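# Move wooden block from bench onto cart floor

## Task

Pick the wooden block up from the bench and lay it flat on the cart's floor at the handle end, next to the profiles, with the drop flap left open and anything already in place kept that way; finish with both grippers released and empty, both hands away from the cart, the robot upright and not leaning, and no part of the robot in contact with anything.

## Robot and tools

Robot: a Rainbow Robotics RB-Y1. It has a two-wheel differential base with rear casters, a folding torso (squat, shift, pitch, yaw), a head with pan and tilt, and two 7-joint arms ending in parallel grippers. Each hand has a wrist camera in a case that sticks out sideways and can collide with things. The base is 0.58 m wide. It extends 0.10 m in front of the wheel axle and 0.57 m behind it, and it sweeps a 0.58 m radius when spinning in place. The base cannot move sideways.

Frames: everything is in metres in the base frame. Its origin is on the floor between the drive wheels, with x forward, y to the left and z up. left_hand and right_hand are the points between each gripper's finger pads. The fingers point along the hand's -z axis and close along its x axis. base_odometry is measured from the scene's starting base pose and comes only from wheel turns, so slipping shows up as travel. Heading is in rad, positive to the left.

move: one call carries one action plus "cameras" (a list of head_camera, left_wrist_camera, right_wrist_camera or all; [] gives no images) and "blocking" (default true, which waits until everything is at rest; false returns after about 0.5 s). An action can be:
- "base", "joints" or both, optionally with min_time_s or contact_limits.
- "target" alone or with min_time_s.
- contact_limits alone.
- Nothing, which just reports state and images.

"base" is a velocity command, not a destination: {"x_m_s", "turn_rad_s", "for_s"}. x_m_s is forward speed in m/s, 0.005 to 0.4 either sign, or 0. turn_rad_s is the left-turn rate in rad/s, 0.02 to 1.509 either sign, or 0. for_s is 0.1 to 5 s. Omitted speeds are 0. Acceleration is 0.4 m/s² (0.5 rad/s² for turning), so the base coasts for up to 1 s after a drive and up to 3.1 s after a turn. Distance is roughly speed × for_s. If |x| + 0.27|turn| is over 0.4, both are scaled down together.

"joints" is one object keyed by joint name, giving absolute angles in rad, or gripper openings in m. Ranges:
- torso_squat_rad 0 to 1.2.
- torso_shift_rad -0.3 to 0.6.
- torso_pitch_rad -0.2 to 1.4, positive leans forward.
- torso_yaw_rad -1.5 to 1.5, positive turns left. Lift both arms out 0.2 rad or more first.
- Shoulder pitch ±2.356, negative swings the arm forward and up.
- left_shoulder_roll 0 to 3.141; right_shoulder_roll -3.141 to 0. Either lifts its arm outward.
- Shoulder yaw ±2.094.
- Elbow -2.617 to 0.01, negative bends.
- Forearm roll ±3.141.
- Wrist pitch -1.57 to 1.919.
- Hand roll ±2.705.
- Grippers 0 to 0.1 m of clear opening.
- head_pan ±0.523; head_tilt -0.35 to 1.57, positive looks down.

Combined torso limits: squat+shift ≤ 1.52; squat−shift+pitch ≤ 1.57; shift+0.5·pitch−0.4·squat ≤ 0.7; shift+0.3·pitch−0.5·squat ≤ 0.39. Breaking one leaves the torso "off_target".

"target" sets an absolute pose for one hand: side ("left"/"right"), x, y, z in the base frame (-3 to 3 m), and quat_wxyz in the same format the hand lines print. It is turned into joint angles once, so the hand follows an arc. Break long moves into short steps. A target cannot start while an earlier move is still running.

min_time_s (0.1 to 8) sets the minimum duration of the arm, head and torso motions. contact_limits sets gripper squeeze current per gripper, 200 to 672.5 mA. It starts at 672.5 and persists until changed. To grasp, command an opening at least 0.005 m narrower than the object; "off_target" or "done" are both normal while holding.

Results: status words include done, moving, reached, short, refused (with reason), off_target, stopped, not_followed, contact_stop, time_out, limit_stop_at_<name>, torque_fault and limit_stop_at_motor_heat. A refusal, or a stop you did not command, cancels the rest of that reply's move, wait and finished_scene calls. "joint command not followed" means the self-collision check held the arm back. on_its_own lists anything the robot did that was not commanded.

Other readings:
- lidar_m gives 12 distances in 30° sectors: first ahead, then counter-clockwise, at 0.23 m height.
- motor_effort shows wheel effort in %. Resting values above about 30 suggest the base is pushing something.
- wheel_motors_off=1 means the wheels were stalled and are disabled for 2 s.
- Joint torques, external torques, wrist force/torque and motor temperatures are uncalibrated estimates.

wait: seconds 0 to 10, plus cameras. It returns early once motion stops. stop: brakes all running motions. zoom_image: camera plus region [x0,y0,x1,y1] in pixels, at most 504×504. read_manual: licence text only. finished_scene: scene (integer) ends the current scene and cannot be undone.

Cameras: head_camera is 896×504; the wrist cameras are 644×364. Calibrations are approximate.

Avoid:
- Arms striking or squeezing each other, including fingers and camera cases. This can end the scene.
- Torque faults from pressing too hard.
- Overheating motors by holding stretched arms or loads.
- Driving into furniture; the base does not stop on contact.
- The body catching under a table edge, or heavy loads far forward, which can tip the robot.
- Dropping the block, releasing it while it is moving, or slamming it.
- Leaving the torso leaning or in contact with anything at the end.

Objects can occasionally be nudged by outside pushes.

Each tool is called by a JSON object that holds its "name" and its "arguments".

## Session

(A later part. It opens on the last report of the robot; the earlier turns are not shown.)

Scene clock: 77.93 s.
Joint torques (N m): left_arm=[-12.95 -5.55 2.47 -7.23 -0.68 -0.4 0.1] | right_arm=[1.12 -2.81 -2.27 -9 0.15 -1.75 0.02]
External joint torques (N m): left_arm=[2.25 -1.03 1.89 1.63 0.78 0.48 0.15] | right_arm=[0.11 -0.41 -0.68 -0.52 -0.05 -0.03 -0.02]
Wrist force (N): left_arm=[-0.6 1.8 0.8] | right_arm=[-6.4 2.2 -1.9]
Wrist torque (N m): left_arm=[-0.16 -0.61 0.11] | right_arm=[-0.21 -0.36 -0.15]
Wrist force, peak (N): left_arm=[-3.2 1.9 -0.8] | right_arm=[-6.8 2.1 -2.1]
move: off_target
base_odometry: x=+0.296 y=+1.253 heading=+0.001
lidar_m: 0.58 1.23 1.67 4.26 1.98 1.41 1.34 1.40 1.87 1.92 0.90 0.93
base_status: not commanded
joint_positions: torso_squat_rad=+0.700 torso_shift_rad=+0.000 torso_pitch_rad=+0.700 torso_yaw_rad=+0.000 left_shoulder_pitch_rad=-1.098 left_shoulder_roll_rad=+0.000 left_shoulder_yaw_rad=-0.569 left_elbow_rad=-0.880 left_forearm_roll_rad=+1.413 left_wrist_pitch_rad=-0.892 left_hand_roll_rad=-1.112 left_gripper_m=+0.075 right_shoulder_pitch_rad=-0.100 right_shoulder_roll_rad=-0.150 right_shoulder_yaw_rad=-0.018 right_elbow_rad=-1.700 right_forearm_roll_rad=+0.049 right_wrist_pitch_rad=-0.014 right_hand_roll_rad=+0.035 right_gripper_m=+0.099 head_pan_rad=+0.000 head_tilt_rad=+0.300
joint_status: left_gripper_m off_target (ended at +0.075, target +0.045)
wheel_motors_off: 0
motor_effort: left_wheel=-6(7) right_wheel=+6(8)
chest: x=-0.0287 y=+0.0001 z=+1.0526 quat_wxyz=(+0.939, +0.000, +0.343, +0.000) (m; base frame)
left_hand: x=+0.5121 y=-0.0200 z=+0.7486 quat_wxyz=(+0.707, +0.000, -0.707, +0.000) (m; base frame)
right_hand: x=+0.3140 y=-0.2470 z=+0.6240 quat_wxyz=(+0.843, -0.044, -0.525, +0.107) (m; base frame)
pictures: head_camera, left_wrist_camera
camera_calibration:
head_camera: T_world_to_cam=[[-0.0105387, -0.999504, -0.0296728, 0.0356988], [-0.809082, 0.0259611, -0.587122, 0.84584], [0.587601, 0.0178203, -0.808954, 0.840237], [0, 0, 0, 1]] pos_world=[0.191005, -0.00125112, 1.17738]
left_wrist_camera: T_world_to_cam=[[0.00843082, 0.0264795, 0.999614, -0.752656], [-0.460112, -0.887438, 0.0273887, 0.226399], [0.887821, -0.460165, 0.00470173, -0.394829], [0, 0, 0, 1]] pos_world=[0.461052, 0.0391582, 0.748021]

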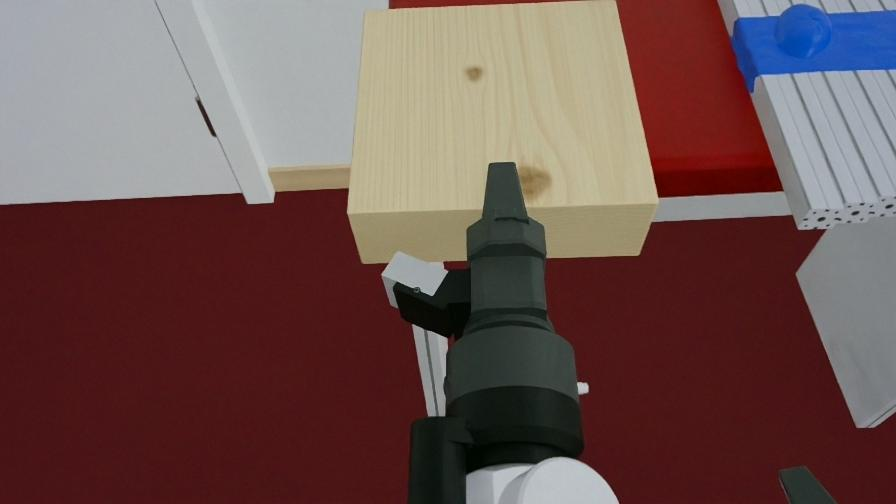

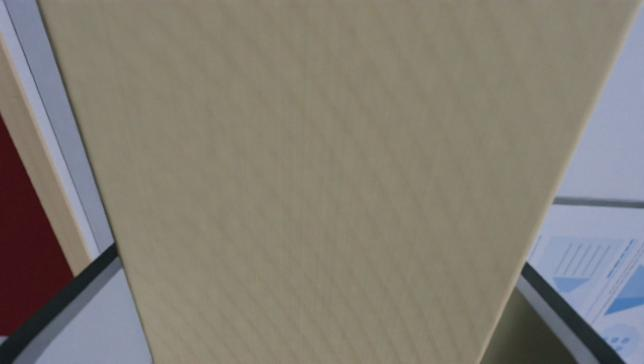

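{"name": "move", "arguments": {"target": {"side":"left","x":0.512,"y":-0.02,"z":0.775,"quat_wxyz":[0.7071,0,-0.7071,0]}, "min_time_s": 2, "cameras": ["head_camera","left_wrist_camera"]}}

Scene clock: 81.00 s.
Joint torques (N m): left_arm=[-25.92 -5.15 1.5 -19.97 -7.13 -2.7 -0.43] | right_arm=[1.27 -2.82 -2.23 -8.96 0.07 -1.65 0]
External joint torques (N m): left_arm=[-11.19 -0.36 1.02 -10.51 -5.61 -2.12 -0.37] | right_arm=[0.24 -0.42 -0.64 -0.5 -0.13 0.06 -0.05]
Wrist force (N): left_arm=[-28.1 1.9 -2.3] | right_arm=[-6.2 2.3 -1.6]
Wrist torque (N m): left_arm=[-0.27 2.19 0.34] | right_arm=[-0.21 -0.34 -0.15]
Wrist force, peak (N): left_arm=[-28.5 2.3 -1.9] | right_arm=[-6.7 2.6 -1.7]
move: done
base_odometry: x=+0.296 y=+1.253 heading=+0.001
lidar_m: 0.59 1.24 1.65 4.26 1.99 1.42 1.34 1.40 1.88 1.93 0.90 0.94
base_status: not commanded
joint_positions: torso_squat_rad=+0.700 torso_shift_rad=+0.000 torso_pitch_rad=+0.701 torso_yaw_rad=+0.000 left_shoulder_pitch_rad=-1.037 left_shoulder_roll_rad=+0.011 left_shoulder_yaw_rad=-0.538 left_elbow_rad=-1.065 left_forearm_roll_rad=+1.475 left_wrist_pitch_rad=-0.846 left_hand_roll_rad=-1.277 left_gripper_m=+0.074 right_shoulder_pitch_rad=-0.100 right_shoulder_roll_rad=-0.150 right_shoulder_yaw_rad=-0.018 right_elbow_rad=-1.700 right_forearm_roll_rad=+0.049 right_wrist_pitch_rad=-0.014 right_hand_roll_rad=+0.035 right_gripper_m=+0.099 head_pan_rad=+0.000 head_tilt_rad=+0.300
joint_status: all done
wheel_motors_off: 0
motor_effort: left_wheel=-6(7) right_wheel=+5(7)
chest: x=-0.0283 y=+0.0001 z=+1.0524 quat_wxyz=(+0.939, +0.000, +0.343, +0.000) (m; base frame)
left_hand: x=+0.5113 y=-0.0192 z=+0.7718 quat_wxyz=(+0.708, +0.001, -0.706, +0.000) (m; base frame)
left_hand_status: reached (checked arc, planned for 2.0 s): 3 mm and 0.2 deg off.
right_hand: x=+0.3139 y=-0.2471 z=+0.6234 quat_wxyz=(+0.844, -0.044, -0.524, +0.107) (m; base frame)
pictures: head_camera, left_wrist_camera
camera_calibration:
head_camera: T_world_to_cam=[[-0.0105684, -0.999504, -0.029661, 0.0356841], [-0.809669, 0.0259604, -0.586313, 0.845172], [0.586792, 0.0178192, -0.809542, 0.840469], [0, 0, 0, 1]] pos_world=[0.191506, -0.00125112, 1.17699]
left_wrist_camera: T_world_to_cam=[[0.0112691, 0.0259845, 0.999599, -0.777231], [-0.458129, -0.888436, 0.0282596, 0.224425], [0.888814, -0.458264, 0.00189242, -0.392183], [0, 0, 0, 1]] pos_world=[0.460152, 0.0398601, 0.771319]

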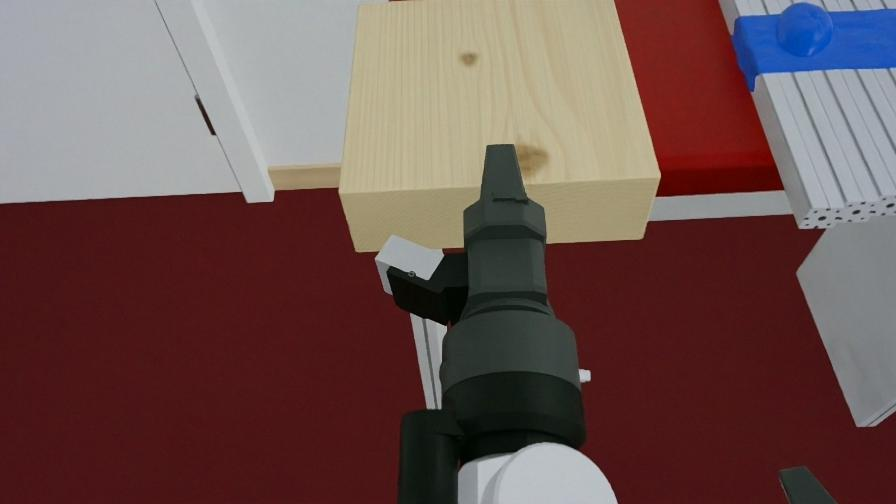

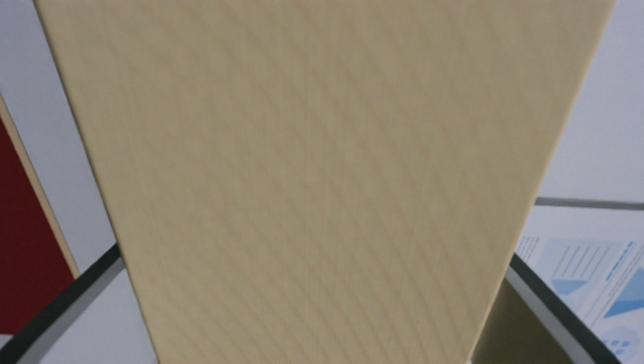

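{"name": "move", "arguments": {"target": {"side":"left","x":0.49,"y":-0.0,"z":0.84,"quat_wxyz":[0.7071,0,-0.7071,0]}, "min_time_s": 2.5, "cameras": ["head_camera","left_wrist_camera"]}}

Scene clock: 84.67 s.
Joint torques (N m): left_arm=[-23.37 -5.64 0.91 -21.56 -6.84 1.5 -0.39] | right_arm=[1.09 -3.06 -2.3 -9.07 0.28 -1.72 0.11]
External joint torques (N m): left_arm=[-10.89 -0.58 0.99 -11.38 -5.36 1.25 -0.34] | right_arm=[0.06 -0.66 -0.72 -0.61 0.08 0 0.07]
Wrist force (N): left_arm=[-27.9 2.0 -1.7] | right_arm=[-6.2 1.5 -1.7]
Wrist torque (N m): left_arm=[-0.28 2.17 0.33] | right_arm=[-0.16 -0.32 -0.15]
Wrist force, peak (N): left_arm=[-29.3 1.9 -2.8] | right_arm=[-6.8 2.6 -2.2]
move: done
base_odometry: x=+0.296 y=+1.253 heading=+0.001
lidar_m: 0.60 1.24 1.67 4.26 1.98 1.41 1.35 1.41 1.88 1.92 0.91 0.94
base_status: not commanded
joint_positions: torso_squat_rad=+0.700 torso_shift_rad=+0.000 torso_pitch_rad=+0.701 torso_yaw_rad=+0.000 left_shoulder_pitch_rad=-0.848 left_shoulder_roll_rad=+0.034 left_shoulder_yaw_rad=-0.498 left_elbow_rad=-1.542 left_forearm_roll_rad=+1.668 left_wrist_pitch_rad=-0.766 left_hand_roll_rad=-1.697 left_gripper_m=+0.074 right_shoulder_pitch_rad=-0.100 right_shoulder_roll_rad=-0.150 right_shoulder_yaw_rad=-0.018 right_elbow_rad=-1.700 right_forearm_roll_rad=+0.049 right_wrist_pitch_rad=-0.014 right_hand_roll_rad=+0.035 right_gripper_m=+0.099 head_pan_rad=+0.000 head_tilt_rad=+0.300
joint_status: all done
wheel_motors_off: 0
motor_effort: left_wheel=-6(7) right_wheel=+5(8)
chest: x=-0.0283 y=+0.0001 z=+1.0524 quat_wxyz=(+0.939, +0.000, +0.343, +0.000) (m; base frame)
left_hand: x=+0.4892 y=+0.0003 z=+0.8378 quat_wxyz=(+0.705, +0.000, -0.709, +0.001) (m; base frame)
left_hand_status: reached (checked arc, planned for 2.5 s): 2 mm and 0.4 deg off.
right_hand: x=+0.3139 y=-0.2471 z=+0.6234 quat_wxyz=(+0.844, -0.044, -0.524, +0.107) (m; base frame)
pictures: head_camera, left_wrist_camera
camera_calibration:
head_camera: T_world_to_cam=[[-0.0105718, -0.999504, -0.0296634, 0.0356856], [-0.809669, 0.0259645, -0.586313, 0.845194], [0.586792, 0.0178191, -0.809542, 0.84033], [0, 0, 0, 1]] pos_world=[0.191606, -0.00125111, 1.17689]
left_wrist_camera: T_world_to_cam=[[0.00228418, 0.0280259, 0.999605, -0.839161], [-0.458397, -0.888368, 0.0259547, 0.231818], [0.888745, -0.458275, 0.0108178, -0.371174], [0, 0, 0, 1]] pos_world=[0.43806, 0.0593583, 0.836827]

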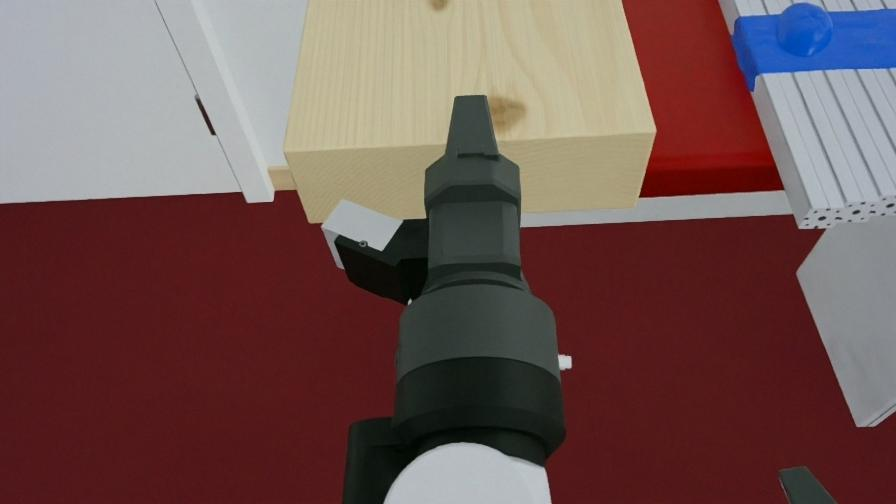

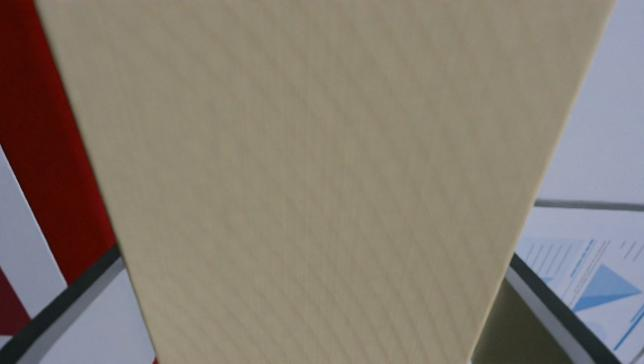

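{"name": "move", "arguments": {"base": {"x_m_s":-0.25,"for_s":1.48}, "cameras": []}}

{"name": "move", "arguments": {"target": {"side":"left","x":0.42,"y":0.1,"z":0.9,"quat_wxyz":[0.7071,0,-0.7071,0]}, "min_time_s": 2, "cameras": ["head_camera"]}}

{"name": "move", "arguments": {"base": {"turn_rad_s":-0.6,"for_s":2.617}, "cameras": ["head_camera"]}}

Scene clock: 89.43 s.
Joint torques (N m): left_arm=[-24.28 -6.41 0.34 -20.65 -7.14 1.18 -0.49] | right_arm=[1.47 -2.53 -1.75 -8.96 -0.07 -1.87 0]
External joint torques (N m): left_arm=[-11.81 -1.35 0.43 -10.48 -5.66 0.93 -0.44] | right_arm=[0.44 -0.13 -0.17 -0.49 -0.26 -0.15 -0.04]
Wrist force (N): left_arm=[-27.4 2.6 -1.8] | right_arm=[-6.6 2.4 -1.9]
Wrist torque (N m): left_arm=[-0.14 2.23 0.31] | right_arm=[-0.23 -0.37 -0.16]
Wrist force, peak (N): left_arm=[-29.0 2.1 -1.8] | right_arm=[-7.0 1.8 -2.3]
move: done
base_odometry: x=-0.070 y=+1.253 heading=+0.000
lidar_m: 0.96 1.59 2.14 4.34 1.44 1.03 0.98 1.02 1.37 3.45 1.42 1.19
base_status: done (sent for 1.47 of 1.47 s)
joint_positions: torso_squat_rad=+0.700 torso_shift_rad=+0.000 torso_pitch_rad=+0.701 torso_yaw_rad=+0.000 left_shoulder_pitch_rad=-0.847 left_shoulder_roll_rad=+0.034 left_shoulder_yaw_rad=-0.498 left_elbow_rad=-1.542 left_forearm_roll_rad=+1.669 left_wrist_pitch_rad=-0.766 left_hand_roll_rad=-1.697 left_gripper_m=+0.074 right_shoulder_pitch_rad=-0.100 right_shoulder_roll_rad=-0.150 right_shoulder_yaw_rad=-0.018 right_elbow_rad=-1.700 right_forearm_roll_rad=+0.049 right_wrist_pitch_rad=-0.014 right_hand_roll_rad=+0.035 right_gripper_m=+0.099 head_pan_rad=+0.000 head_tilt_rad=+0.300
joint_status: not commanded
wheel_motors_off: 0
motor_effort: left_wheel=-9(25) right_wheel=+9(33)
chest: x=-0.0282 y=+0.0001 z=+1.0524 quat_wxyz=(+0.939, +0.000, +0.343, +0.000) (m; base frame)
left_hand: x=+0.4892 y=+0.0004 z=+0.8377 quat_wxyz=(+0.705, +0.000, -0.709, +0.001) (m; base frame)
right_hand: x=+0.3139 y=-0.2471 z=+0.6234 quat_wxyz=(+0.844, -0.044, -0.524, +0.107) (m; base frame)
pictures: none
No camera images: "cameras" was empty.

Scene clock: 91.77 s.
Joint torques (N m): left_arm=[-16.67 -2.04 4.14 -21.56 -5.97 4.92 -0.42] | right_arm=[1.16 -2.82 -2.11 -8.97 0.1 -1.71 0.04]
External joint torques (N m): left_arm=[-10.05 -0.81 3.26 -11.43 -4.65 3.93 -0.36] | right_arm=[0.12 -0.41 -0.53 -0.51 -0.1 0.01 0]
Wrist force (N): left_arm=[-27.9 0.6 -1.9] | right_arm=[-6.3 2.4 -2.0]
Wrist torque (N m): left_arm=[-0.16 2.19 0.31] | right_arm=[-0.23 -0.34 -0.13]
Wrist force, peak (N): left_arm=[-29.1 0.9 -3.3] | right_arm=[-6.9 2.4 -1.6]
move: done
base_odometry: x=-0.070 y=+1.253 heading=+0.000
lidar_m: 0.96 1.58 2.14 4.34 1.46 1.02 0.98 1.03 1.37 3.44 1.41 1.17
base_status: not commanded
joint_positions: torso_squat_rad=+0.700 torso_shift_rad=+0.000 torso_pitch_rad=+0.701 torso_yaw_rad=+0.000 left_shoulder_pitch_rad=-0.495 left_shoulder_roll_rad=+0.248 left_shoulder_yaw_rad=-0.480 left_elbow_rad=-2.199 left_forearm_roll_rad=+2.009 left_wrist_pitch_rad=-0.759 left_hand_roll_rad=-2.090 left_gripper_m=+0.074 right_shoulder_pitch_rad=-0.100 right_shoulder_roll_rad=-0.150 right_shoulder_yaw_rad=-0.018 right_elbow_rad=-1.700 right_forearm_roll_rad=+0.049 right_wrist_pitch_rad=-0.014 right_hand_roll_rad=+0.035 right_gripper_m=+0.099 head_pan_rad=+0.000 head_tilt_rad=+0.300
joint_status: all done
wheel_motors_off: 0
motor_effort: left_wheel=-9(10) right_wheel=+8(11)
chest: x=-0.0282 y=+0.0001 z=+1.0524 quat_wxyz=(+0.939, +0.000, +0.343, +0.000) (m; base frame)
left_hand: x=+0.4195 y=+0.0997 z=+0.8973 quat_wxyz=(+0.708, +0.001, -0.706, +0.000) (m; base frame)
left_hand_status: reached (checked arc, planned for 2.0 s): 3 mm and 0.1 deg off.
right_hand: x=+0.3139 y=-0.2471 z=+0.6234 quat_wxyz=(+0.844, -0.044, -0.524, +0.107) (m; base frame)
pictures: head_camera
camera_calibration:
head_camera: T_world_to_cam=[[-0.0105726, -0.999504, -0.0296585, 0.0356801], [-0.80975, 0.0259599, -0.5862, 0.845077], [0.586679, 0.0178184, -0.809623, 0.840448], [0, 0, 0, 1]] pos_world=[0.191606, -0.00125112, 1.17689]

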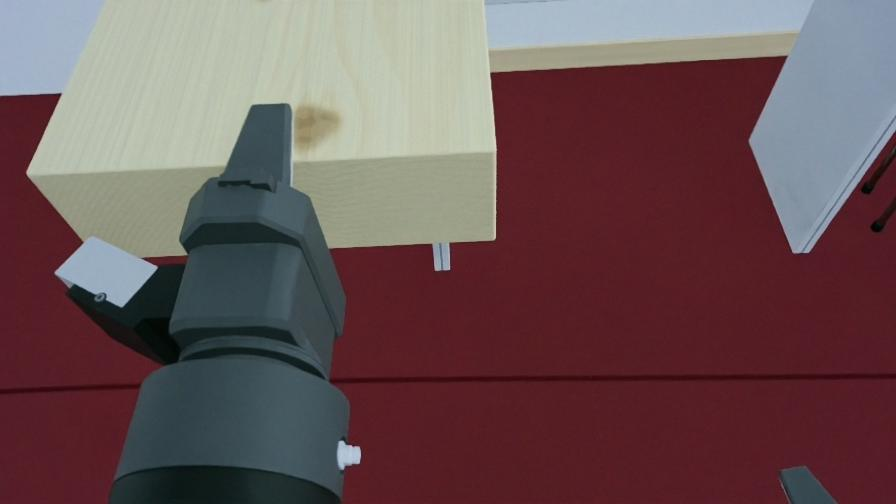

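Scene clock: 95.93 s.
Joint torques (N m): left_arm=[-16.49 -2.15 3.7 -21.33 -6.14 4.93 -0.41] | right_arm=[1.19 -2.75 -1.88 -9.02 0.01 -1.73 0.05]
External joint torques (N m): left_arm=[-9.87 -0.92 2.82 -11.2 -4.82 3.94 -0.36] | right_arm=[0.15 -0.35 -0.3 -0.55 -0.18 -0.02 0.01]
Wrist force (N): left_arm=[-27.0 2.6 -1.5] | right_arm=[-6.4 2.0 -1.7]
Wrist torque (N m): left_arm=[-0.33 2.24 0.34] | right_arm=[-0.17 -0.33 -0.15]
Wrist force, peak (N): left_arm=[-28.5 1.7 -1.8] | right_arm=[-6.9 2.5 -2.1]
move: done
base_odometry: x=-0.070 y=+1.253 heading=-1.579
lidar_m: 3.21 1.41 1.18 0.96 1.60 2.09 4.34 1.49 1.05 0.99 1.01 1.32
base_status: done (sent for 2.63 of 2.63 s)
joint_positions: torso_squat_rad=+0.700 torso_shift_rad=+0.000 torso_pitch_rad=+0.701 torso_yaw_rad=+0.000 left_shoulder_pitch_rad=-0.495 left_shoulder_roll_rad=+0.248 left_shoulder_yaw_rad=-0.480 left_elbow_rad=-2.199 left_forearm_roll_rad=+2.009 left_wrist_pitch_rad=-0.759 left_hand_roll_rad=-2.090 left_gripper_m=+0.074 right_shoulder_pitch_rad=-0.100 right_shoulder_roll_rad=-0.150 right_shoulder_yaw_rad=-0.018 right_elbow_rad=-1.700 right_forearm_roll_rad=+0.049 right_wrist_pitch_rad=-0.014 right_hand_roll_rad=+0.035 right_gripper_m=+0.099 head_pan_rad=+0.000 head_tilt_rad=+0.300
joint_status: not commanded
wheel_motors_off: 0
motor_effort: left_wheel=+15(44) right_wheel=-2(43)
chest: x=-0.0282 y=+0.0001 z=+1.0524 quat_wxyz=(+0.939, +0.000, +0.343, +0.000) (m; base frame)
left_hand: x=+0.4195 y=+0.0998 z=+0.8974 quat_wxyz=(+0.708, +0.001, -0.706, +0.000) (m; base frame)
right_hand: x=+0.3139 y=-0.2471 z=+0.6234 quat_wxyz=(+0.844, -0.044, -0.524, +0.107) (m; base frame)
pictures: head_camera
camera_calibration:
head_camera: T_world_to_cam=[[-0.0105726, -0.999504, -0.0296585, 0.0356801], [-0.80975, 0.0259599, -0.5862, 0.845077], [0.586679, 0.0178184, -0.809623, 0.840448], [0, 0, 0, 1]] pos_world=[0.191606, -0.00125112, 1.17689]

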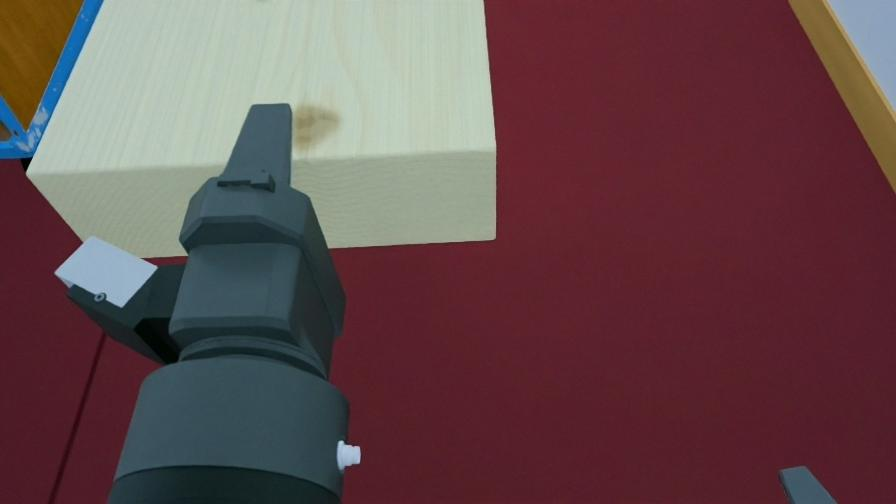

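{"name": "move", "arguments": {"base": {"x_m_s":0.35,"for_s":4.5}, "cameras": []}}

{"name": "move", "arguments": {"base": {"turn_rad_s":0.6,"for_s":2.617}, "joints": {"head_tilt_rad":0.1}, "cameras": ["head_camera"]}}

Scene clock: 103.07 s.
Joint torques (N m): left_arm=[-16.35 -2.17 3.61 -21.06 -6.2 4.92 -0.37] | right_arm=[1.45 -2.85 -1.96 -8.89 0.02 -1.7 0.08]
External joint torques (N m): left_arm=[-9.73 -0.94 2.72 -10.93 -4.88 3.93 -0.32] | right_arm=[0.41 -0.45 -0.38 -0.42 -0.18 0.02 0.03]
Wrist force (N): left_arm=[-27.0 2.2 -1.3] | right_arm=[-5.9 2.1 -1.6]
Wrist torque (N m): left_arm=[-0.28 2.23 0.34] | right_arm=[-0.19 -0.29 -0.12]
Wrist force, peak (N): left_arm=[-29.2 2.0 -2.5] | right_arm=[-6.8 2.7 -2.5]
move: done
base_odometry: x=-0.084 y=-0.322 heading=-1.579
lidar_m: 2.94 2.49 0.92 0.87 0.89 1.90 4.45 1.37 0.97 0.91 0.92 1.22
base_status: done (sent for 4.5 of 4.5 s)
joint_positions: torso_squat_rad=+0.700 torso_shift_rad=+0.000 torso_pitch_rad=+0.701 torso_yaw_rad=+0.000 left_shoulder_pitch_rad=-0.495 left_shoulder_roll_rad=+0.248 left_shoulder_yaw_rad=-0.480 left_elbow_rad=-2.199 left_forearm_roll_rad=+2.009 left_wrist_pitch_rad=-0.759 left_hand_roll_rad=-2.090 left_gripper_m=+0.074 right_shoulder_pitch_rad=-0.100 right_shoulder_roll_rad=-0.150 right_shoulder_yaw_rad=-0.018 right_elbow_rad=-1.700 right_forearm_roll_rad=+0.049 right_wrist_pitch_rad=-0.014 right_hand_roll_rad=+0.035 right_gripper_m=+0.099 head_pan_rad=+0.000 head_tilt_rad=+0.300
joint_status: not commanded
wheel_motors_off: 0
motor_effort: left_wheel=+1(48) right_wheel=-1(33)
chest: x=-0.0282 y=+0.0001 z=+1.0524 quat_wxyz=(+0.939, +0.000, +0.343, +0.000) (m; base frame)
left_hand: x=+0.4195 y=+0.0998 z=+0.8974 quat_wxyz=(+0.708, +0.000, -0.706, +0.000) (m; base frame)
right_hand: x=+0.3140 y=-0.2470 z=+0.6234 quat_wxyz=(+0.844, -0.044, -0.524, +0.107) (m; base frame)
pictures: none
No camera images: "cameras" was empty.

Scene clock: 107.23 s.
Joint torques (N m): left_arm=[-16.42 -2 3.7 -20.93 -6.19 4.9 -0.39] | right_arm=[1.2 -2.86 -2.48 -9.01 0.18 -1.86 0]
External joint torques (N m): left_arm=[-9.8 -0.77 2.82 -10.81 -4.87 3.92 -0.34] | right_arm=[0.17 -0.46 -0.9 -0.54 -0.02 -0.15 -0.04]
Wrist force (N): left_arm=[-27.4 2.1 -1.7] | right_arm=[-6.7 2.2 -2.1]
Wrist torque (N m): left_arm=[-0.27 2.19 0.36] | right_arm=[-0.19 -0.40 -0.18]
Wrist force, peak (N): left_arm=[-28.6 0.8 -2.2] | right_arm=[-6.9 2.6 -1.8]
move: done
base_odometry: x=-0.084 y=-0.322 heading=+0.000
lidar_m: 0.88 0.89 1.90 4.02 1.32 0.94 0.89 0.94 1.26 3.17 2.45 0.92
base_status: done (sent for 2.63 of 2.63 s)
joint_positions: torso_squat_rad=+0.700 torso_shift_rad=+0.000 torso_pitch_rad=+0.701 torso_yaw_rad=+0.000 left_shoulder_pitch_rad=-0.495 left_shoulder_roll_rad=+0.248 left_shoulder_yaw_rad=-0.480 left_elbow_rad=-2.199 left_forearm_roll_rad=+2.009 left_wrist_pitch_rad=-0.759 left_hand_roll_rad=-2.090 left_gripper_m=+0.074 right_shoulder_pitch_rad=-0.100 right_shoulder_roll_rad=-0.150 right_shoulder_yaw_rad=-0.018 right_elbow_rad=-1.700 right_forearm_roll_rad=+0.049 right_wrist_pitch_rad=-0.014 right_hand_roll_rad=+0.035 right_gripper_m=+0.099 head_pan_rad=+0.000 head_tilt_rad=+0.100
joint_status: all done
wheel_motors_off: 0
motor_effort: left_wheel=-1(38) right_wheel=+17(34)
chest: x=-0.0282 y=+0.0001 z=+1.0524 quat_wxyz=(+0.939, +0.000, +0.343, +0.000) (m; base frame)
left_hand: x=+0.4195 y=+0.0998 z=+0.8974 quat_wxyz=(+0.708, +0.000, -0.706, +0.000) (m; base frame)
right_hand: x=+0.3140 y=-0.2470 z=+0.6234 quat_wxyz=(+0.844, -0.044, -0.524, +0.107) (m; base frame)
pictures: head_camera
camera_calibration:
head_camera: T_world_to_cam=[[-0.00440546, -0.999507, -0.0310973, 0.0367616], [-0.677227, 0.0258627, -0.735319, 1.00711], [0.735761, 0.0178205, -0.677007, 0.664863], [0, 0, 0, 1]] pos_world=[0.193026, -0.00115142, 1.19181]

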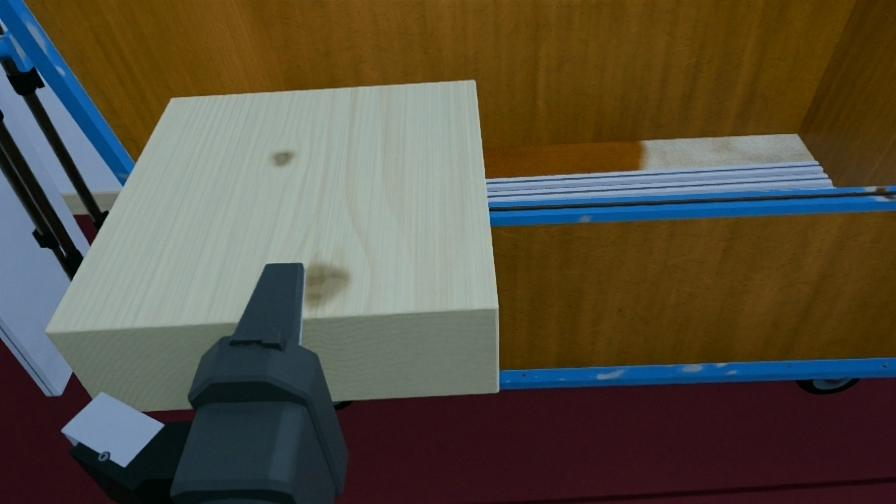

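{"name": "move", "arguments": {"joints": {"torso_squat_rad":0.2,"right_shoulder_pitch_rad":0.3,"right_elbow_rad":-0.3,"right_shoulder_roll_rad":-0.3}, "min_time_s": 2.5, "cameras": []}}

{"name": "move", "arguments": {"base": {"x_m_s":0.25,"for_s":1.6}, "joints": {"head_tilt_rad":0.25}, "cameras": ["head_camera"]}}

Scene clock: 126.53 s.
Joint torques (N m): left_arm=[-16.53 -2.04 3.61 -21.02 -6.16 5.03 -0.36] | right_arm=[21.62 -7.4 -1.59 7.81 -0.31 1.22 -0.05]
External joint torques (N m): left_arm=[-9.91 -0.81 2.72 -10.89 -4.84 4.04 -0.3] | right_arm=[-0.2 -0.42 -0.34 0.45 -0.14 0.03 -0.02]
Wrist force (N): left_arm=[-27.6 0.9 -2.3] | right_arm=[3.2 2.1 -3.4]
Wrist torque (N m): left_arm=[-0.27 2.30 0.32] | right_arm=[-0.15 0.25 -0.08]
Wrist force, peak (N): left_arm=[-29.0 2.0 -2.0] | right_arm=[-6.7 2.5 -2.2]
move: done
base_odometry: x=-0.084 y=-0.322 heading=+0.000
lidar_m: 0.88 0.91 1.90 4.03 1.32 0.94 0.89 0.94 1.25 3.17 2.44 0.92
base_status: not commanded
joint_positions: torso_squat_rad=+0.200 torso_shift_rad=+0.000 torso_pitch_rad=+0.701 torso_yaw_rad=+0.000 left_shoulder_pitch_rad=-0.495 left_shoulder_roll_rad=+0.248 left_shoulder_yaw_rad=-0.480 left_elbow_rad=-2.199 left_forearm_roll_rad=+2.009 left_wrist_pitch_rad=-0.759 left_hand_roll_rad=-2.090 left_gripper_m=+0.074 right_shoulder_pitch_rad=+0.300 right_shoulder_roll_rad=-0.300 right_shoulder_yaw_rad=-0.018 right_elbow_rad=-0.300 right_forearm_roll_rad=+0.049 right_wrist_pitch_rad=-0.014 right_hand_roll_rad=+0.035 right_gripper_m=+0.099 head_pan_rad=+0.000 head_tilt_rad=+0.100
joint_status: all done
wheel_motors_off: 0
motor_effort: left_wheel=-1(4) right_wheel=+20(21)
chest: x=-0.0281 y=+0.0001 z=+1.2030 quat_wxyz=(+0.939, +0.000, +0.343, +0.000) (m; base frame)
left_hand: x=+0.4196 y=+0.0999 z=+1.0480 quat_wxyz=(+0.708, +0.000, -0.706, +0.000) (m; base frame)
right_hand: x=-0.5048 y=-0.4471 z=+0.7620 quat_wxyz=(+0.929, -0.135, +0.337, +0.078) (m; base frame)
pictures: none
No camera images: "cameras" was empty.

Scene clock: 129.13 s.
Joint torques (N m): left_arm=[-16.07 -2.04 3.39 -20.88 -6.29 4.99 -0.43] | right_arm=[22.34 -7.32 -1.44 8.39 -0.34 1.3 -0.1]
External joint torques (N m): left_arm=[-9.46 -0.81 2.51 -10.75 -4.97 4 -0.38] | right_arm=[0.52 -0.33 -0.2 1.03 -0.17 0.11 -0.07]
Wrist force (N): left_arm=[-27.9 1.2 -1.9] | right_arm=[3.1 1.3 -3.5]
Wrist torque (N m): left_arm=[-0.17 2.27 0.32] | right_arm=[-0.06 0.22 -0.07]
Wrist force, peak (N): left_arm=[-29.0 1.4 -3.5] | right_arm=[3.1 2.2 -4.3]
move: done
base_odometry: x=+0.316 y=-0.322 heading=+0.001
lidar_m: 0.47 0.49 0.98 4.43 1.91 1.36 1.30 1.35 1.81 4.55 0.71 0.49
base_status: done (sent for 1.6 of 1.6 s)
joint_positions: torso_squat_rad=+0.200 torso_shift_rad=+0.000 torso_pitch_rad=+0.701 torso_yaw_rad=+0.000 left_shoulder_pitch_rad=-0.495 left_shoulder_roll_rad=+0.248 left_shoulder_yaw_rad=-0.480 left_elbow_rad=-2.199 left_forearm_roll_rad=+2.009 left_wrist_pitch_rad=-0.759 left_hand_roll_rad=-2.090 left_gripper_m=+0.074 right_shoulder_pitch_rad=+0.300 right_shoulder_roll_rad=-0.300 right_shoulder_yaw_rad=-0.018 right_elbow_rad=-0.300 right_forearm_roll_rad=+0.049 right_wrist_pitch_rad=-0.014 right_hand_roll_rad=+0.035 right_gripper_m=+0.099 head_pan_rad=+0.000 head_tilt_rad=+0.250
joint_status: all done
wheel_motors_off: 0
motor_effort: left_wheel=+6(37) right_wheel=-5(49)
chest: x=-0.0281 y=+0.0001 z=+1.2030 quat_wxyz=(+0.939, +0.000, +0.343, +0.000) (m; base frame)
left_hand: x=+0.4196 y=+0.0998 z=+1.0480 quat_wxyz=(+0.708, +0.000, -0.706, +0.000) (m; base frame)
right_hand: x=-0.5047 y=-0.4471 z=+0.7619 quat_wxyz=(+0.929, -0.135, +0.337, +0.078) (m; base frame)
pictures: head_camera
camera_calibration:
head_camera: T_world_to_cam=[[-0.00914169, -0.999506, -0.0300728, 0.0406413], [-0.77948, 0.0259609, -0.625889, 0.983179], [0.626361, 0.0177195, -0.779332, 0.916953], [0, 0, 0, 1]] pos_world=[0.192396, -0.00115087, 1.33119]

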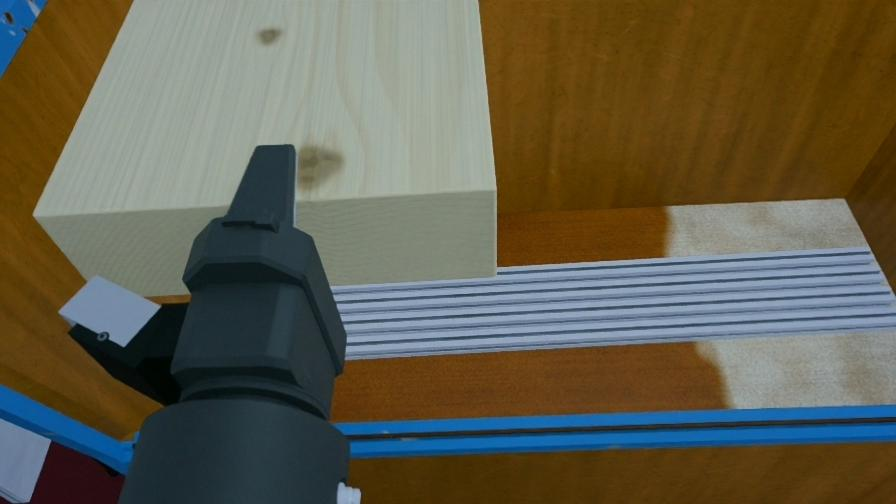

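{"name": "move", "arguments": {"base": {"x_m_s":-0.25,"for_s":1.6}, "cameras": []}}

{"name": "move", "arguments": {"base": {"turn_rad_s":-0.6,"for_s":2.617}, "cameras": []}}

{"name": "move", "arguments": {"base": {"x_m_s":0.3,"for_s":1.1}, "cameras": []}}

{"name": "move", "arguments": {"base": {"turn_rad_s":0.6,"for_s":2.617}, "cameras": ["head_camera"]}}

Scene clock: 159.07 s.
Joint torques (N m): left_arm=[-16.52 -2.25 3.17 -20.77 -6.21 4.88 -0.43] | right_arm=[22.58 -7.04 -1.59 8.25 -0.2 1.25 0.07]
External joint torques (N m): left_arm=[-9.89 -1.02 2.28 -10.64 -4.89 3.89 -0.38] | right_arm=[0.77 -0.05 -0.34 0.89 -0.02 0.07 0.11]
Wrist force (N): left_arm=[-27.9 1.6 -2.2] | right_arm=[3.0 1.9 -4.1]
Wrist torque (N m): left_arm=[-0.25 2.28 0.32] | right_arm=[-0.11 0.24 -0.04]
Wrist force, peak (N): left_arm=[-29.3 2.1 -4.0] | right_arm=[3.6 2.1 -4.5]
move: done
base_odometry: x=-0.084 y=-0.322 heading=+0.002
lidar_m: 0.87 0.91 1.91 3.99 1.32 0.94 0.88 0.94 1.26 3.19 2.45 0.92
base_status: done (sent for 1.6 of 1.6 s)
joint_positions: torso_squat_rad=+0.200 torso_shift_rad=+0.000 torso_pitch_rad=+0.701 torso_yaw_rad=+0.000 left_shoulder_pitch_rad=-0.495 left_shoulder_roll_rad=+0.248 left_shoulder_yaw_rad=-0.480 left_elbow_rad=-2.199 left_forearm_roll_rad=+2.009 left_wrist_pitch_rad=-0.759 left_hand_roll_rad=-2.090 left_gripper_m=+0.074 right_shoulder_pitch_rad=+0.300 right_shoulder_roll_rad=-0.300 right_shoulder_yaw_rad=-0.018 right_elbow_rad=-0.300 right_forearm_roll_rad=+0.049 right_wrist_pitch_rad=-0.014 right_hand_roll_rad=+0.035 right_gripper_m=+0.099 head_pan_rad=+0.000 head_tilt_rad=+0.250
joint_status: not commanded
wheel_motors_off: 0
motor_effort: left_wheel=+15(37) right_wheel=-15(27)
chest: x=-0.0282 y=+0.0001 z=+1.2030 quat_wxyz=(+0.939, +0.000, +0.343, +0.000) (m; base frame)
left_hand: x=+0.4195 y=+0.0999 z=+1.0481 quat_wxyz=(+0.708, +0.000, -0.706, +0.000) (m; base frame)
right_hand: x=-0.5047 y=-0.4472 z=+0.7618 quat_wxyz=(+0.929, -0.135, +0.336, +0.078) (m; base frame)
pictures: none
No camera images: "cameras" was empty.

Scene clock: 163.27 s.
Joint torques (N m): left_arm=[-17.08 -2.07 3.61 -20.63 -6.11 4.96 -0.4] | right_arm=[22.7 -7.47 -1.56 8.34 -0.25 1.31 -0.12]
External joint torques (N m): left_arm=[-10.46 -0.84 2.72 -10.51 -4.79 3.97 -0.34] | right_arm=[0.89 -0.49 -0.31 0.98 -0.08 0.13 -0.09]
Wrist force (N): left_arm=[-28.1 1.5 -2.0] | right_arm=[3.5 2.1 -4.0]
Wrist torque (N m): left_arm=[-0.37 2.17 0.33] | right_arm=[-0.12 0.27 -0.05]
Wrist force, peak (N): left_arm=[-28.7 3.7 -2.2] | right_arm=[3.3 1.4 -4.9]
move: done
base_odometry: x=-0.084 y=-0.322 heading=-1.578
lidar_m: 2.95 2.48 0.92 0.87 0.90 1.90 4.37 1.37 0.96 0.90 0.92 1.21
base_status: done (sent for 2.63 of 2.63 s)
joint_positions: torso_squat_rad=+0.200 torso_shift_rad=+0.000 torso_pitch_rad=+0.701 torso_yaw_rad=+0.000 left_shoulder_pitch_rad=-0.495 left_shoulder_roll_rad=+0.248 left_shoulder_yaw_rad=-0.480 left_elbow_rad=-2.199 left_forearm_roll_rad=+2.009 left_wrist_pitch_rad=-0.759 left_hand_roll_rad=-2.090 left_gripper_m=+0.074 right_shoulder_pitch_rad=+0.300 right_shoulder_roll_rad=-0.300 right_shoulder_yaw_rad=-0.018 right_elbow_rad=-0.300 right_forearm_roll_rad=+0.049 right_wrist_pitch_rad=-0.014 right_hand_roll_rad=+0.035 right_gripper_m=+0.099 head_pan_rad=+0.000 head_tilt_rad=+0.250
joint_status: not commanded
wheel_motors_off: 0
motor_effort: left_wheel=+20(45) right_wheel=+0(33)
chest: x=-0.0282 y=+0.0001 z=+1.2030 quat_wxyz=(+0.939, +0.000, +0.343, +0.000) (m; base frame)
left_hand: x=+0.4195 y=+0.0999 z=+1.0480 quat_wxyz=(+0.708, +0.001, -0.706, +0.000) (m; base frame)
right_hand: x=-0.5047 y=-0.4472 z=+0.7618 quat_wxyz=(+0.929, -0.135, +0.336, +0.078) (m; base frame)
pictures: none
No camera images: "cameras" was empty.

Scene clock: 165.57 s.
Joint torques (N m): left_arm=[-16.37 -1.96 3.45 -20.96 -6.07 4.83 -0.41] | right_arm=[22.46 -7.24 -1.57 8.33 -0.23 1.2 0]
External joint torques (N m): left_arm=[-9.75 -0.73 2.57 -10.84 -4.75 3.84 -0.36] | right_arm=[0.65 -0.25 -0.32 0.97 -0.05 0.01 0.03]
Wrist force (N): left_arm=[-27.7 2.2 -1.7] | right_arm=[2.9 1.9 -3.7]
Wrist torque (N m): left_arm=[-0.27 2.27 0.33] | right_arm=[-0.10 0.22 -0.06]
Wrist force, peak (N): left_arm=[-29.3 2.3 -2.8] | right_arm=[3.4 2.5 -4.1]
move: done
base_odometry: x=-0.087 y=-0.652 heading=-1.578
lidar_m: 2.90 2.50 0.94 0.89 0.91 1.51 4.28 1.33 0.93 0.89 0.89 1.19
base_status: done (sent for 1.1 of 1.1 s)
joint_positions: torso_squat_rad=+0.200 torso_shift_rad=+0.000 torso_pitch_rad=+0.701 torso_yaw_rad=+0.000 left_shoulder_pitch_rad=-0.495 left_shoulder_roll_rad=+0.248 left_shoulder_yaw_rad=-0.480 left_elbow_rad=-2.199 left_forearm_roll_rad=+2.009 left_wrist_pitch_rad=-0.759 left_hand_roll_rad=-2.090 left_gripper_m=+0.074 right_shoulder_pitch_rad=+0.300 right_shoulder_roll_rad=-0.300 right_shoulder_yaw_rad=-0.018 right_elbow_rad=-0.300 right_forearm_roll_rad=+0.049 right_wrist_pitch_rad=-0.014 right_hand_roll_rad=+0.035 right_gripper_m=+0.099 head_pan_rad=+0.000 head_tilt_rad=+0.250
joint_status: not commanded
wheel_motors_off: 0
motor_effort: left_wheel=-5(47) right_wheel=+5(40)
chest: x=-0.0281 y=+0.0001 z=+1.2030 quat_wxyz=(+0.939, +0.000, +0.343, +0.000) (m; base frame)
left_hand: x=+0.4196 y=+0.0998 z=+1.0480 quat_wxyz=(+0.708, +0.000, -0.706, +0.000) (m; base frame)
right_hand: x=-0.5047 y=-0.4472 z=+0.7618 quat_wxyz=(+0.929, -0.135, +0.337, +0.078) (m; base frame)
pictures: none
No camera images: "cameras" was empty.

Scene clock: 169.73 s.
Joint torques (N m): left_arm=[-16.45 -1.99 3.47 -20.85 -6.18 4.97 -0.4] | right_arm=[22.36 -7.24 -1.46 8.29 -0.25 1.41 -0.03]
External joint torques (N m): left_arm=[-9.83 -0.76 2.59 -10.73 -4.86 3.99 -0.35] | right_arm=[0.54 -0.26 -0.21 0.93 -0.07 0.23 0]
Wrist force (N): left_arm=[-27.4 1.2 -2.0] | right_arm=[2.8 2.1 -4.0]
Wrist torque (N m): left_arm=[-0.08 2.19 0.32] | right_arm=[-0.15 0.19 -0.04]
Wrist force, peak (N): left_arm=[-28.8 1.1 -1.1] | right_arm=[3.3 2.0 -4.4]
move: done
base_odometry: x=-0.087 y=-0.652 heading=+0.001
lidar_m: 0.89 0.92 1.58 3.92 1.30 0.93 0.86 0.92 1.23 3.11 2.44 0.94
base_status: done (sent for 2.63 of 2.63 s)
joint_positions: torso_squat_rad=+0.200 torso_shift_rad=+0.000 torso_pitch_rad=+0.701 torso_yaw_rad=+0.000 left_shoulder_pitch_rad=-0.495 left_shoulder_roll_rad=+0.248 left_shoulder_yaw_rad=-0.480 left_elbow_rad=-2.199 left_forearm_roll_rad=+2.009 left_wrist_pitch_rad=-0.759 left_hand_roll_rad=-2.090 left_gripper_m=+0.074 right_shoulder_pitch_rad=+0.300 right_shoulder_roll_rad=-0.300 right_shoulder_yaw_rad=-0.018 right_elbow_rad=-0.300 right_forearm_roll_rad=+0.049 right_wrist_pitch_rad=-0.014 right_hand_roll_rad=+0.035 right_gripper_m=+0.099 head_pan_rad=+0.000 head_tilt_rad=+0.250
joint_status: not commanded
wheel_motors_off: 0
motor_effort: left_wheel=+0(40) right_wheel=+19(37)
chest: x=-0.0281 y=+0.0001 z=+1.2030 quat_wxyz=(+0.939, +0.000, +0.343, +0.000) (m; base frame)
left_hand: x=+0.4196 y=+0.0998 z=+1.0480 quat_wxyz=(+0.708, +0.000, -0.706, +0.000) (m; base frame)
right_hand: x=-0.5047 y=-0.4472 z=+0.7618 quat_wxyz=(+0.929, -0.135, +0.337, +0.078) (m; base frame)
pictures: head_camera
camera_calibration:
head_camera: T_world_to_cam=[[-0.00914139, -0.999506, -0.0300726, 0.04064], [-0.77948, 0.0259605, -0.625889, 0.983101], [0.626361, 0.0177195, -0.779332, 0.917016], [0, 0, 0, 1]] pos_world=[0.192296, -0.00115087, 1.33119]

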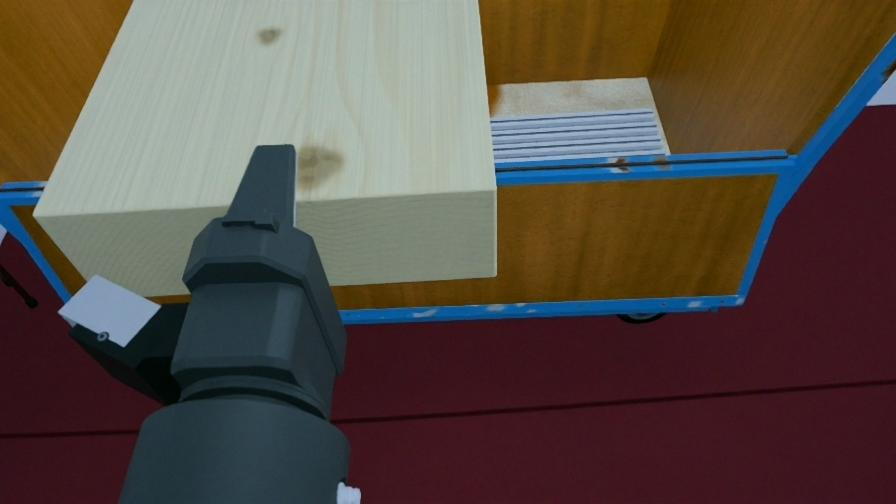

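{"name": "move", "arguments": {"target": {"side":"left","x":0.42,"y":0.3,"z":0.95,"quat_wxyz":[0.653,0.271,-0.653,0.271]}, "min_time_s": 2.5, "cameras": ["head_camera"]}}

{"name": "move", "arguments": {"target": {"side":"left","x":0.42,"y":0.4,"z":0.92,"quat_wxyz":[0.5,0.5,-0.5,0.5]}, "min_time_s": 2.5, "cameras": ["head_camera"]}}

Scene clock: 175.47 s.
Joint torques (N m): left_arm=[-17.11 3.67 1.92 -17.2 -9.21 -0.34 0] | right_arm=[22.57 -7.24 -1.64 8.39 -0.29 1.4 -0.14]
External joint torques (N m): left_arm=[-8.86 3.26 1.99 -7.69 -7.37 -0.29 0.06] | right_arm=[0.76 -0.26 -0.4 1.03 -0.11 0.21 -0.11]
Wrist force (N): left_arm=[-27.9 1.7 -2.3] | right_arm=[3.2 2.2 -3.3]
Wrist torque (N m): left_arm=[-0.20 2.17 0.32] | right_arm=[-0.16 0.25 -0.06]
Wrist force, peak (N): left_arm=[-28.7 2.4 -3.3] | right_arm=[3.6 2.6 -3.8]
move: done
base_odometry: x=-0.087 y=-0.652 heading=+0.001
lidar_m: 0.89 0.92 1.58 3.92 1.29 0.90 0.86 0.91 1.24 3.10 2.45 0.95
base_status: not commanded
joint_positions: torso_squat_rad=+0.200 torso_shift_rad=+0.000 torso_pitch_rad=+0.701 torso_yaw_rad=+0.000 left_shoulder_pitch_rad=-0.582 left_shoulder_roll_rad=+0.067 left_shoulder_yaw_rad=-0.117 left_elbow_rad=-1.688 left_forearm_roll_rad=+1.534 left_wrist_pitch_rad=-1.091 left_hand_roll_rad=-1.549 left_gripper_m=+0.074 right_shoulder_pitch_rad=+0.300 right_shoulder_roll_rad=-0.300 right_shoulder_yaw_rad=-0.018 right_elbow_rad=-0.300 right_forearm_roll_rad=+0.049 right_wrist_pitch_rad=-0.014 right_hand_roll_rad=+0.035 right_gripper_m=+0.099 head_pan_rad=+0.000 head_tilt_rad=+0.250
joint_status: all done
wheel_motors_off: 0
motor_effort: left_wheel=+0(1) right_wheel=+19(21)
chest: x=-0.0281 y=+0.0002 z=+1.2030 quat_wxyz=(+0.939, +0.000, +0.343, +0.000) (m; base frame)
left_hand: x=+0.4190 y=+0.3000 z=+0.9481 quat_wxyz=(+0.655, +0.271, -0.651, +0.271) (m; base frame)
left_hand_status: reached (checked arc, planned for 2.5 s): 2 mm and 0.4 deg off.
right_hand: x=-0.5047 y=-0.4472 z=+0.7619 quat_wxyz=(+0.929, -0.135, +0.337, +0.078) (m; base frame)
pictures: head_camera
camera_calibration:
head_camera: T_world_to_cam=[[-0.00912393, -0.99951, -0.0299325, 0.04055], [-0.779478, 0.0258592, -0.625895, 0.983106], [0.626363, 0.0176211, -0.779332, 0.917014], [0, 0, 0, 1]] pos_world=[0.192296, -0.00105093, 1.33119]

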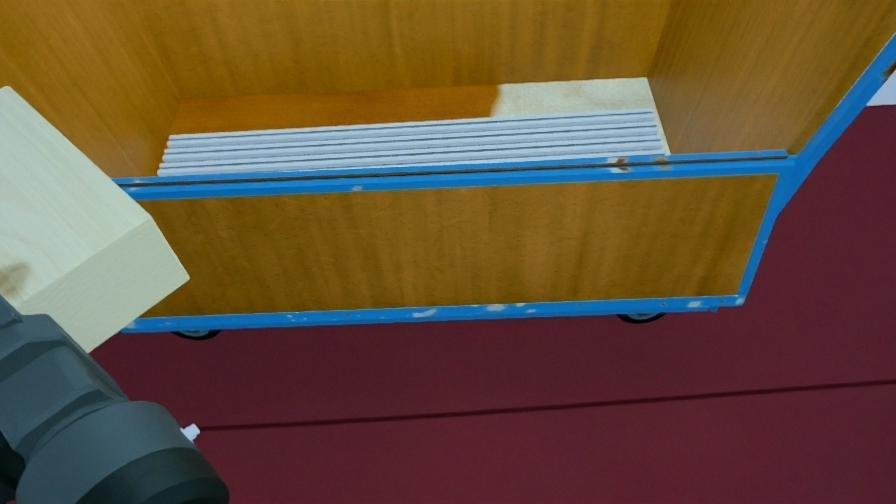

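Scene clock: 178.30 s.
Joint torques (N m): left_arm=[-22.88 11.24 -6 -11.58 -9.39 -4.1 0.04] | right_arm=[22.57 -7.09 -1.68 8.25 -0.28 1.32 -0.07]
External joint torques (N m): left_arm=[-5.46 5.98 -3.41 -4.26 -7.56 -3.31 0.09] | right_arm=[0.75 -0.1 -0.43 0.89 -0.11 0.14 -0.03]
Wrist force (N): left_arm=[-27.8 1.4 -2.8] | right_arm=[3.0 2.1 -3.8]
Wrist torque (N m): left_arm=[-0.25 2.19 0.33] | right_arm=[-0.14 0.25 -0.08]
Wrist force, peak (N): left_arm=[-29.9 -0.2 -0.8] | right_arm=[3.9 1.8 -3.8]
move: done
base_odometry: x=-0.087 y=-0.652 heading=+0.001
lidar_m: 0.88 0.92 1.59 3.93 1.31 0.91 0.87 0.92 1.23 3.11 2.44 0.93
base_status: not commanded
joint_positions: torso_squat_rad=+0.200 torso_shift_rad=+0.000 torso_pitch_rad=+0.701 torso_yaw_rad=+0.000 left_shoulder_pitch_rad=-1.336 left_shoulder_roll_rad=+0.081 left_shoulder_yaw_rad=+0.571 left_elbow_rad=-0.624 left_forearm_roll_rad=+1.292 left_wrist_pitch_rad=-1.569 left_hand_roll_rad=-1.169 left_gripper_m=+0.074 right_shoulder_pitch_rad=+0.300 right_shoulder_roll_rad=-0.300 right_shoulder_yaw_rad=-0.018 right_elbow_rad=-0.300 right_forearm_roll_rad=+0.049 right_wrist_pitch_rad=-0.014 right_hand_roll_rad=+0.035 right_gripper_m=+0.099 head_pan_rad=+0.000 head_tilt_rad=+0.250
joint_status: all done
wheel_motors_off: 0
motor_effort: left_wheel=-1(1) right_wheel=+20(22)
chest: x=-0.0282 y=+0.0003 z=+1.2030 quat_wxyz=(+0.939, +0.000, +0.343, +0.000) (m; base frame)
left_hand: x=+0.4193 y=+0.3988 z=+0.9179 quat_wxyz=(+0.506, +0.496, -0.499, +0.499) (m; base frame)
left_hand_status: reached (checked arc, planned for 2.5 s): 3 mm and 0.8 deg off.
right_hand: x=-0.5047 y=-0.4472 z=+0.7620 quat_wxyz=(+0.929, -0.135, +0.336, +0.078) (m; base frame)
pictures: head_camera
camera_calibration:
head_camera: T_world_to_cam=[[-0.00910254, -0.999515, -0.0297946, 0.0404652], [-0.779389, 0.0257587, -0.626011, 0.983303], [0.626475, 0.0175233, -0.779245, 0.916952], [0, 0, 0, 1]] pos_world=[0.192296, -0.000950981, 1.33129]

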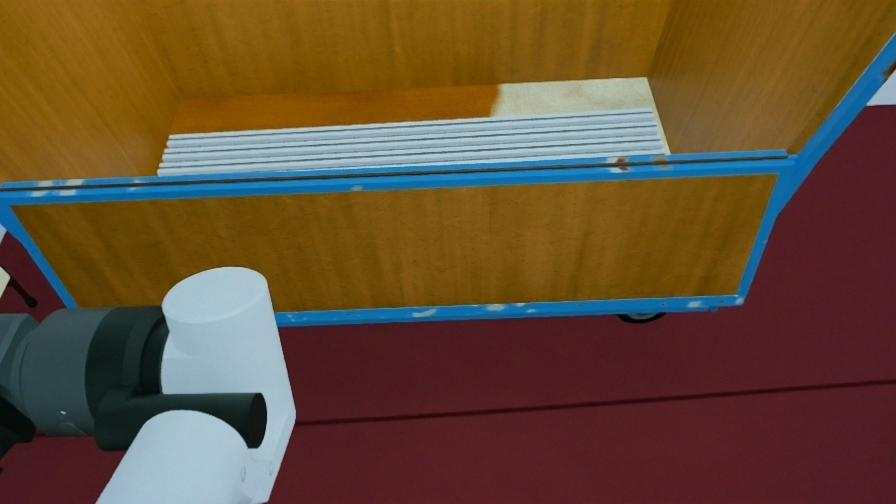

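{"name": "move", "arguments": {"target": {"side":"left","x":0.4,"y":0.4,"z":1.12,"quat_wxyz":[0.5,0.5,-0.5,0.5]}, "min_time_s": 2.5, "cameras": []}}

{"name": "move", "arguments": {"joints": {"torso_squat_rad":0.85,"torso_shift_rad":0.25,"torso_pitch_rad":0.9,"head_tilt_rad":0.1}, "min_time_s": 4, "cameras": ["head_camera"]}}

Scene clock: 186.43 s.
Joint torques (N m): left_arm=[-20.13 9.95 -7.5 -12.5 -8.8 4.51 -0.31] | right_arm=[22.47 -7.13 -1.61 8.5 -0.35 1.38 -0.04]
External joint torques (N m): left_arm=[-4.15 5.83 -4.6 -4.61 -7.02 3.59 -0.25] | right_arm=[0.66 -0.14 -0.36 1.14 -0.17 0.2 -0.01]
Wrist force (N): left_arm=[-28.0 2.0 -2.5] | right_arm=[2.9 1.9 -3.6]
Wrist torque (N m): left_arm=[-0.27 2.19 0.33] | right_arm=[-0.12 0.22 -0.07]
Wrist force, peak (N): left_arm=[-30.4 1.7 -1.8] | right_arm=[3.2 2.1 -4.5]
move: done
base_odometry: x=-0.087 y=-0.652 heading=+0.001
lidar_m: 0.88 0.94 1.58 3.91 1.27 0.91 0.87 0.93 1.23 3.11 2.46 0.93
base_status: not commanded
joint_positions: torso_squat_rad=+0.200 torso_shift_rad=+0.000 torso_pitch_rad=+0.701 torso_yaw_rad=+0.000 left_shoulder_pitch_rad=-1.200 left_shoulder_roll_rad=-0.002 left_shoulder_yaw_rad=+0.361 left_elbow_rad=-1.651 left_forearm_roll_rad=+1.368 left_wrist_pitch_rad=-1.528 left_hand_roll_rad=-2.052 left_gripper_m=+0.074 right_shoulder_pitch_rad=+0.300 right_shoulder_roll_rad=-0.300 right_shoulder_yaw_rad=-0.018 right_elbow_rad=-0.300 right_forearm_roll_rad=+0.049 right_wrist_pitch_rad=-0.014 right_hand_roll_rad=+0.035 right_gripper_m=+0.099 head_pan_rad=+0.000 head_tilt_rad=+0.250
joint_status: all done
wheel_motors_off: 0
motor_effort: left_wheel=-1(1) right_wheel=+20(22)
chest: x=-0.0282 y=+0.0003 z=+1.2030 quat_wxyz=(+0.939, +0.000, +0.343, +0.000) (m; base frame)
left_hand: x=+0.3997 y=+0.3999 z=+1.1183 quat_wxyz=(+0.501, +0.500, -0.498, +0.500) (m; base frame)
left_hand_status: reached (checked arc, planned for 2.5 s): 2 mm and 0.3 deg off.
right_hand: x=-0.5047 y=-0.4472 z=+0.7620 quat_wxyz=(+0.929, -0.135, +0.336, +0.078) (m; base frame)
pictures: none
No camera images: "cameras" was empty.

Scene clock: 190.73 s.
Joint torques (N m): left_arm=[-17.69 9.34 -6.08 -12.88 -9.55 2.87 -0.24] | right_arm=[25.38 -6.02 -1.57 9.43 -0.43 1.57 -0.08]
External joint torques (N m): left_arm=[-4.37 6.25 -3.51 -4.49 -7.63 2.33 -0.19] | right_arm=[0.35 -0.27 -0.42 0.8 -0.22 0.11 -0.04]
Wrist force (N): left_arm=[-26.7 -4.2 -2.9] | right_arm=[3.9 1.7 -1.9]
Wrist torque (N m): left_arm=[-0.59 2.23 0.31] | right_arm=[-0.12 0.27 -0.05]
Wrist force, peak (N): left_arm=[-28.1 -3.8 -2.3] | right_arm=[4.3 2.2 -3.3]
move: done
base_odometry: x=-0.087 y=-0.652 heading=+0.001
lidar_m: 0.89 0.93 1.59 3.92 1.30 0.92 0.87 0.93 1.23 3.12 2.44 0.94
base_status: not commanded
joint_positions: torso_squat_rad=+0.850 torso_shift_rad=+0.250 torso_pitch_rad=+0.901 torso_yaw_rad=+0.000 left_shoulder_pitch_rad=-1.199 left_shoulder_roll_rad=-0.002 left_shoulder_yaw_rad=+0.361 left_elbow_rad=-1.651 left_forearm_roll_rad=+1.368 left_wrist_pitch_rad=-1.527 left_hand_roll_rad=-2.052 left_gripper_m=+0.074 right_shoulder_pitch_rad=+0.300 right_shoulder_roll_rad=-0.300 right_shoulder_yaw_rad=-0.018 right_elbow_rad=-0.300 right_forearm_roll_rad=+0.049 right_wrist_pitch_rad=-0.014 right_hand_roll_rad=+0.035 right_gripper_m=+0.099 head_pan_rad=+0.000 head_tilt_rad=+0.100
joint_status: all done
wheel_motors_off: 0
motor_effort: left_wheel=-5(5) right_wheel=+16(22)
chest: x=+0.1290 y=+0.0002 z=+0.9203 quat_wxyz=(+0.900, +0.000, +0.435, +0.000) (m; base frame)
left_hand: x=+0.5318 y=+0.3998 z=+0.7522 quat_wxyz=(+0.549, +0.547, -0.446, +0.448) (m; base frame)
right_hand: x=-0.4256 y=-0.4472 z=+0.5826 quat_wxyz=(+0.891, -0.126, +0.427, +0.091) (m; base frame)
pictures: head_camera
camera_calibration:
head_camera: T_world_to_cam=[[-0.0104952, -0.999517, -0.0292438, 0.0324958], [-0.809665, 0.0256566, -0.586332, 0.896447], [0.586799, 0.017524, -0.809543, 0.600984], [0, 0, 0, 1]] pos_world=[0.373506, -0.00105129, 1.01309]

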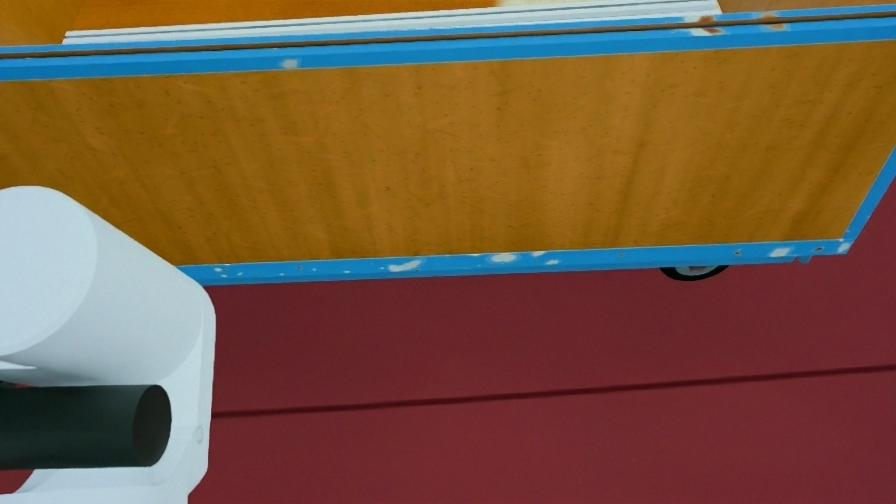

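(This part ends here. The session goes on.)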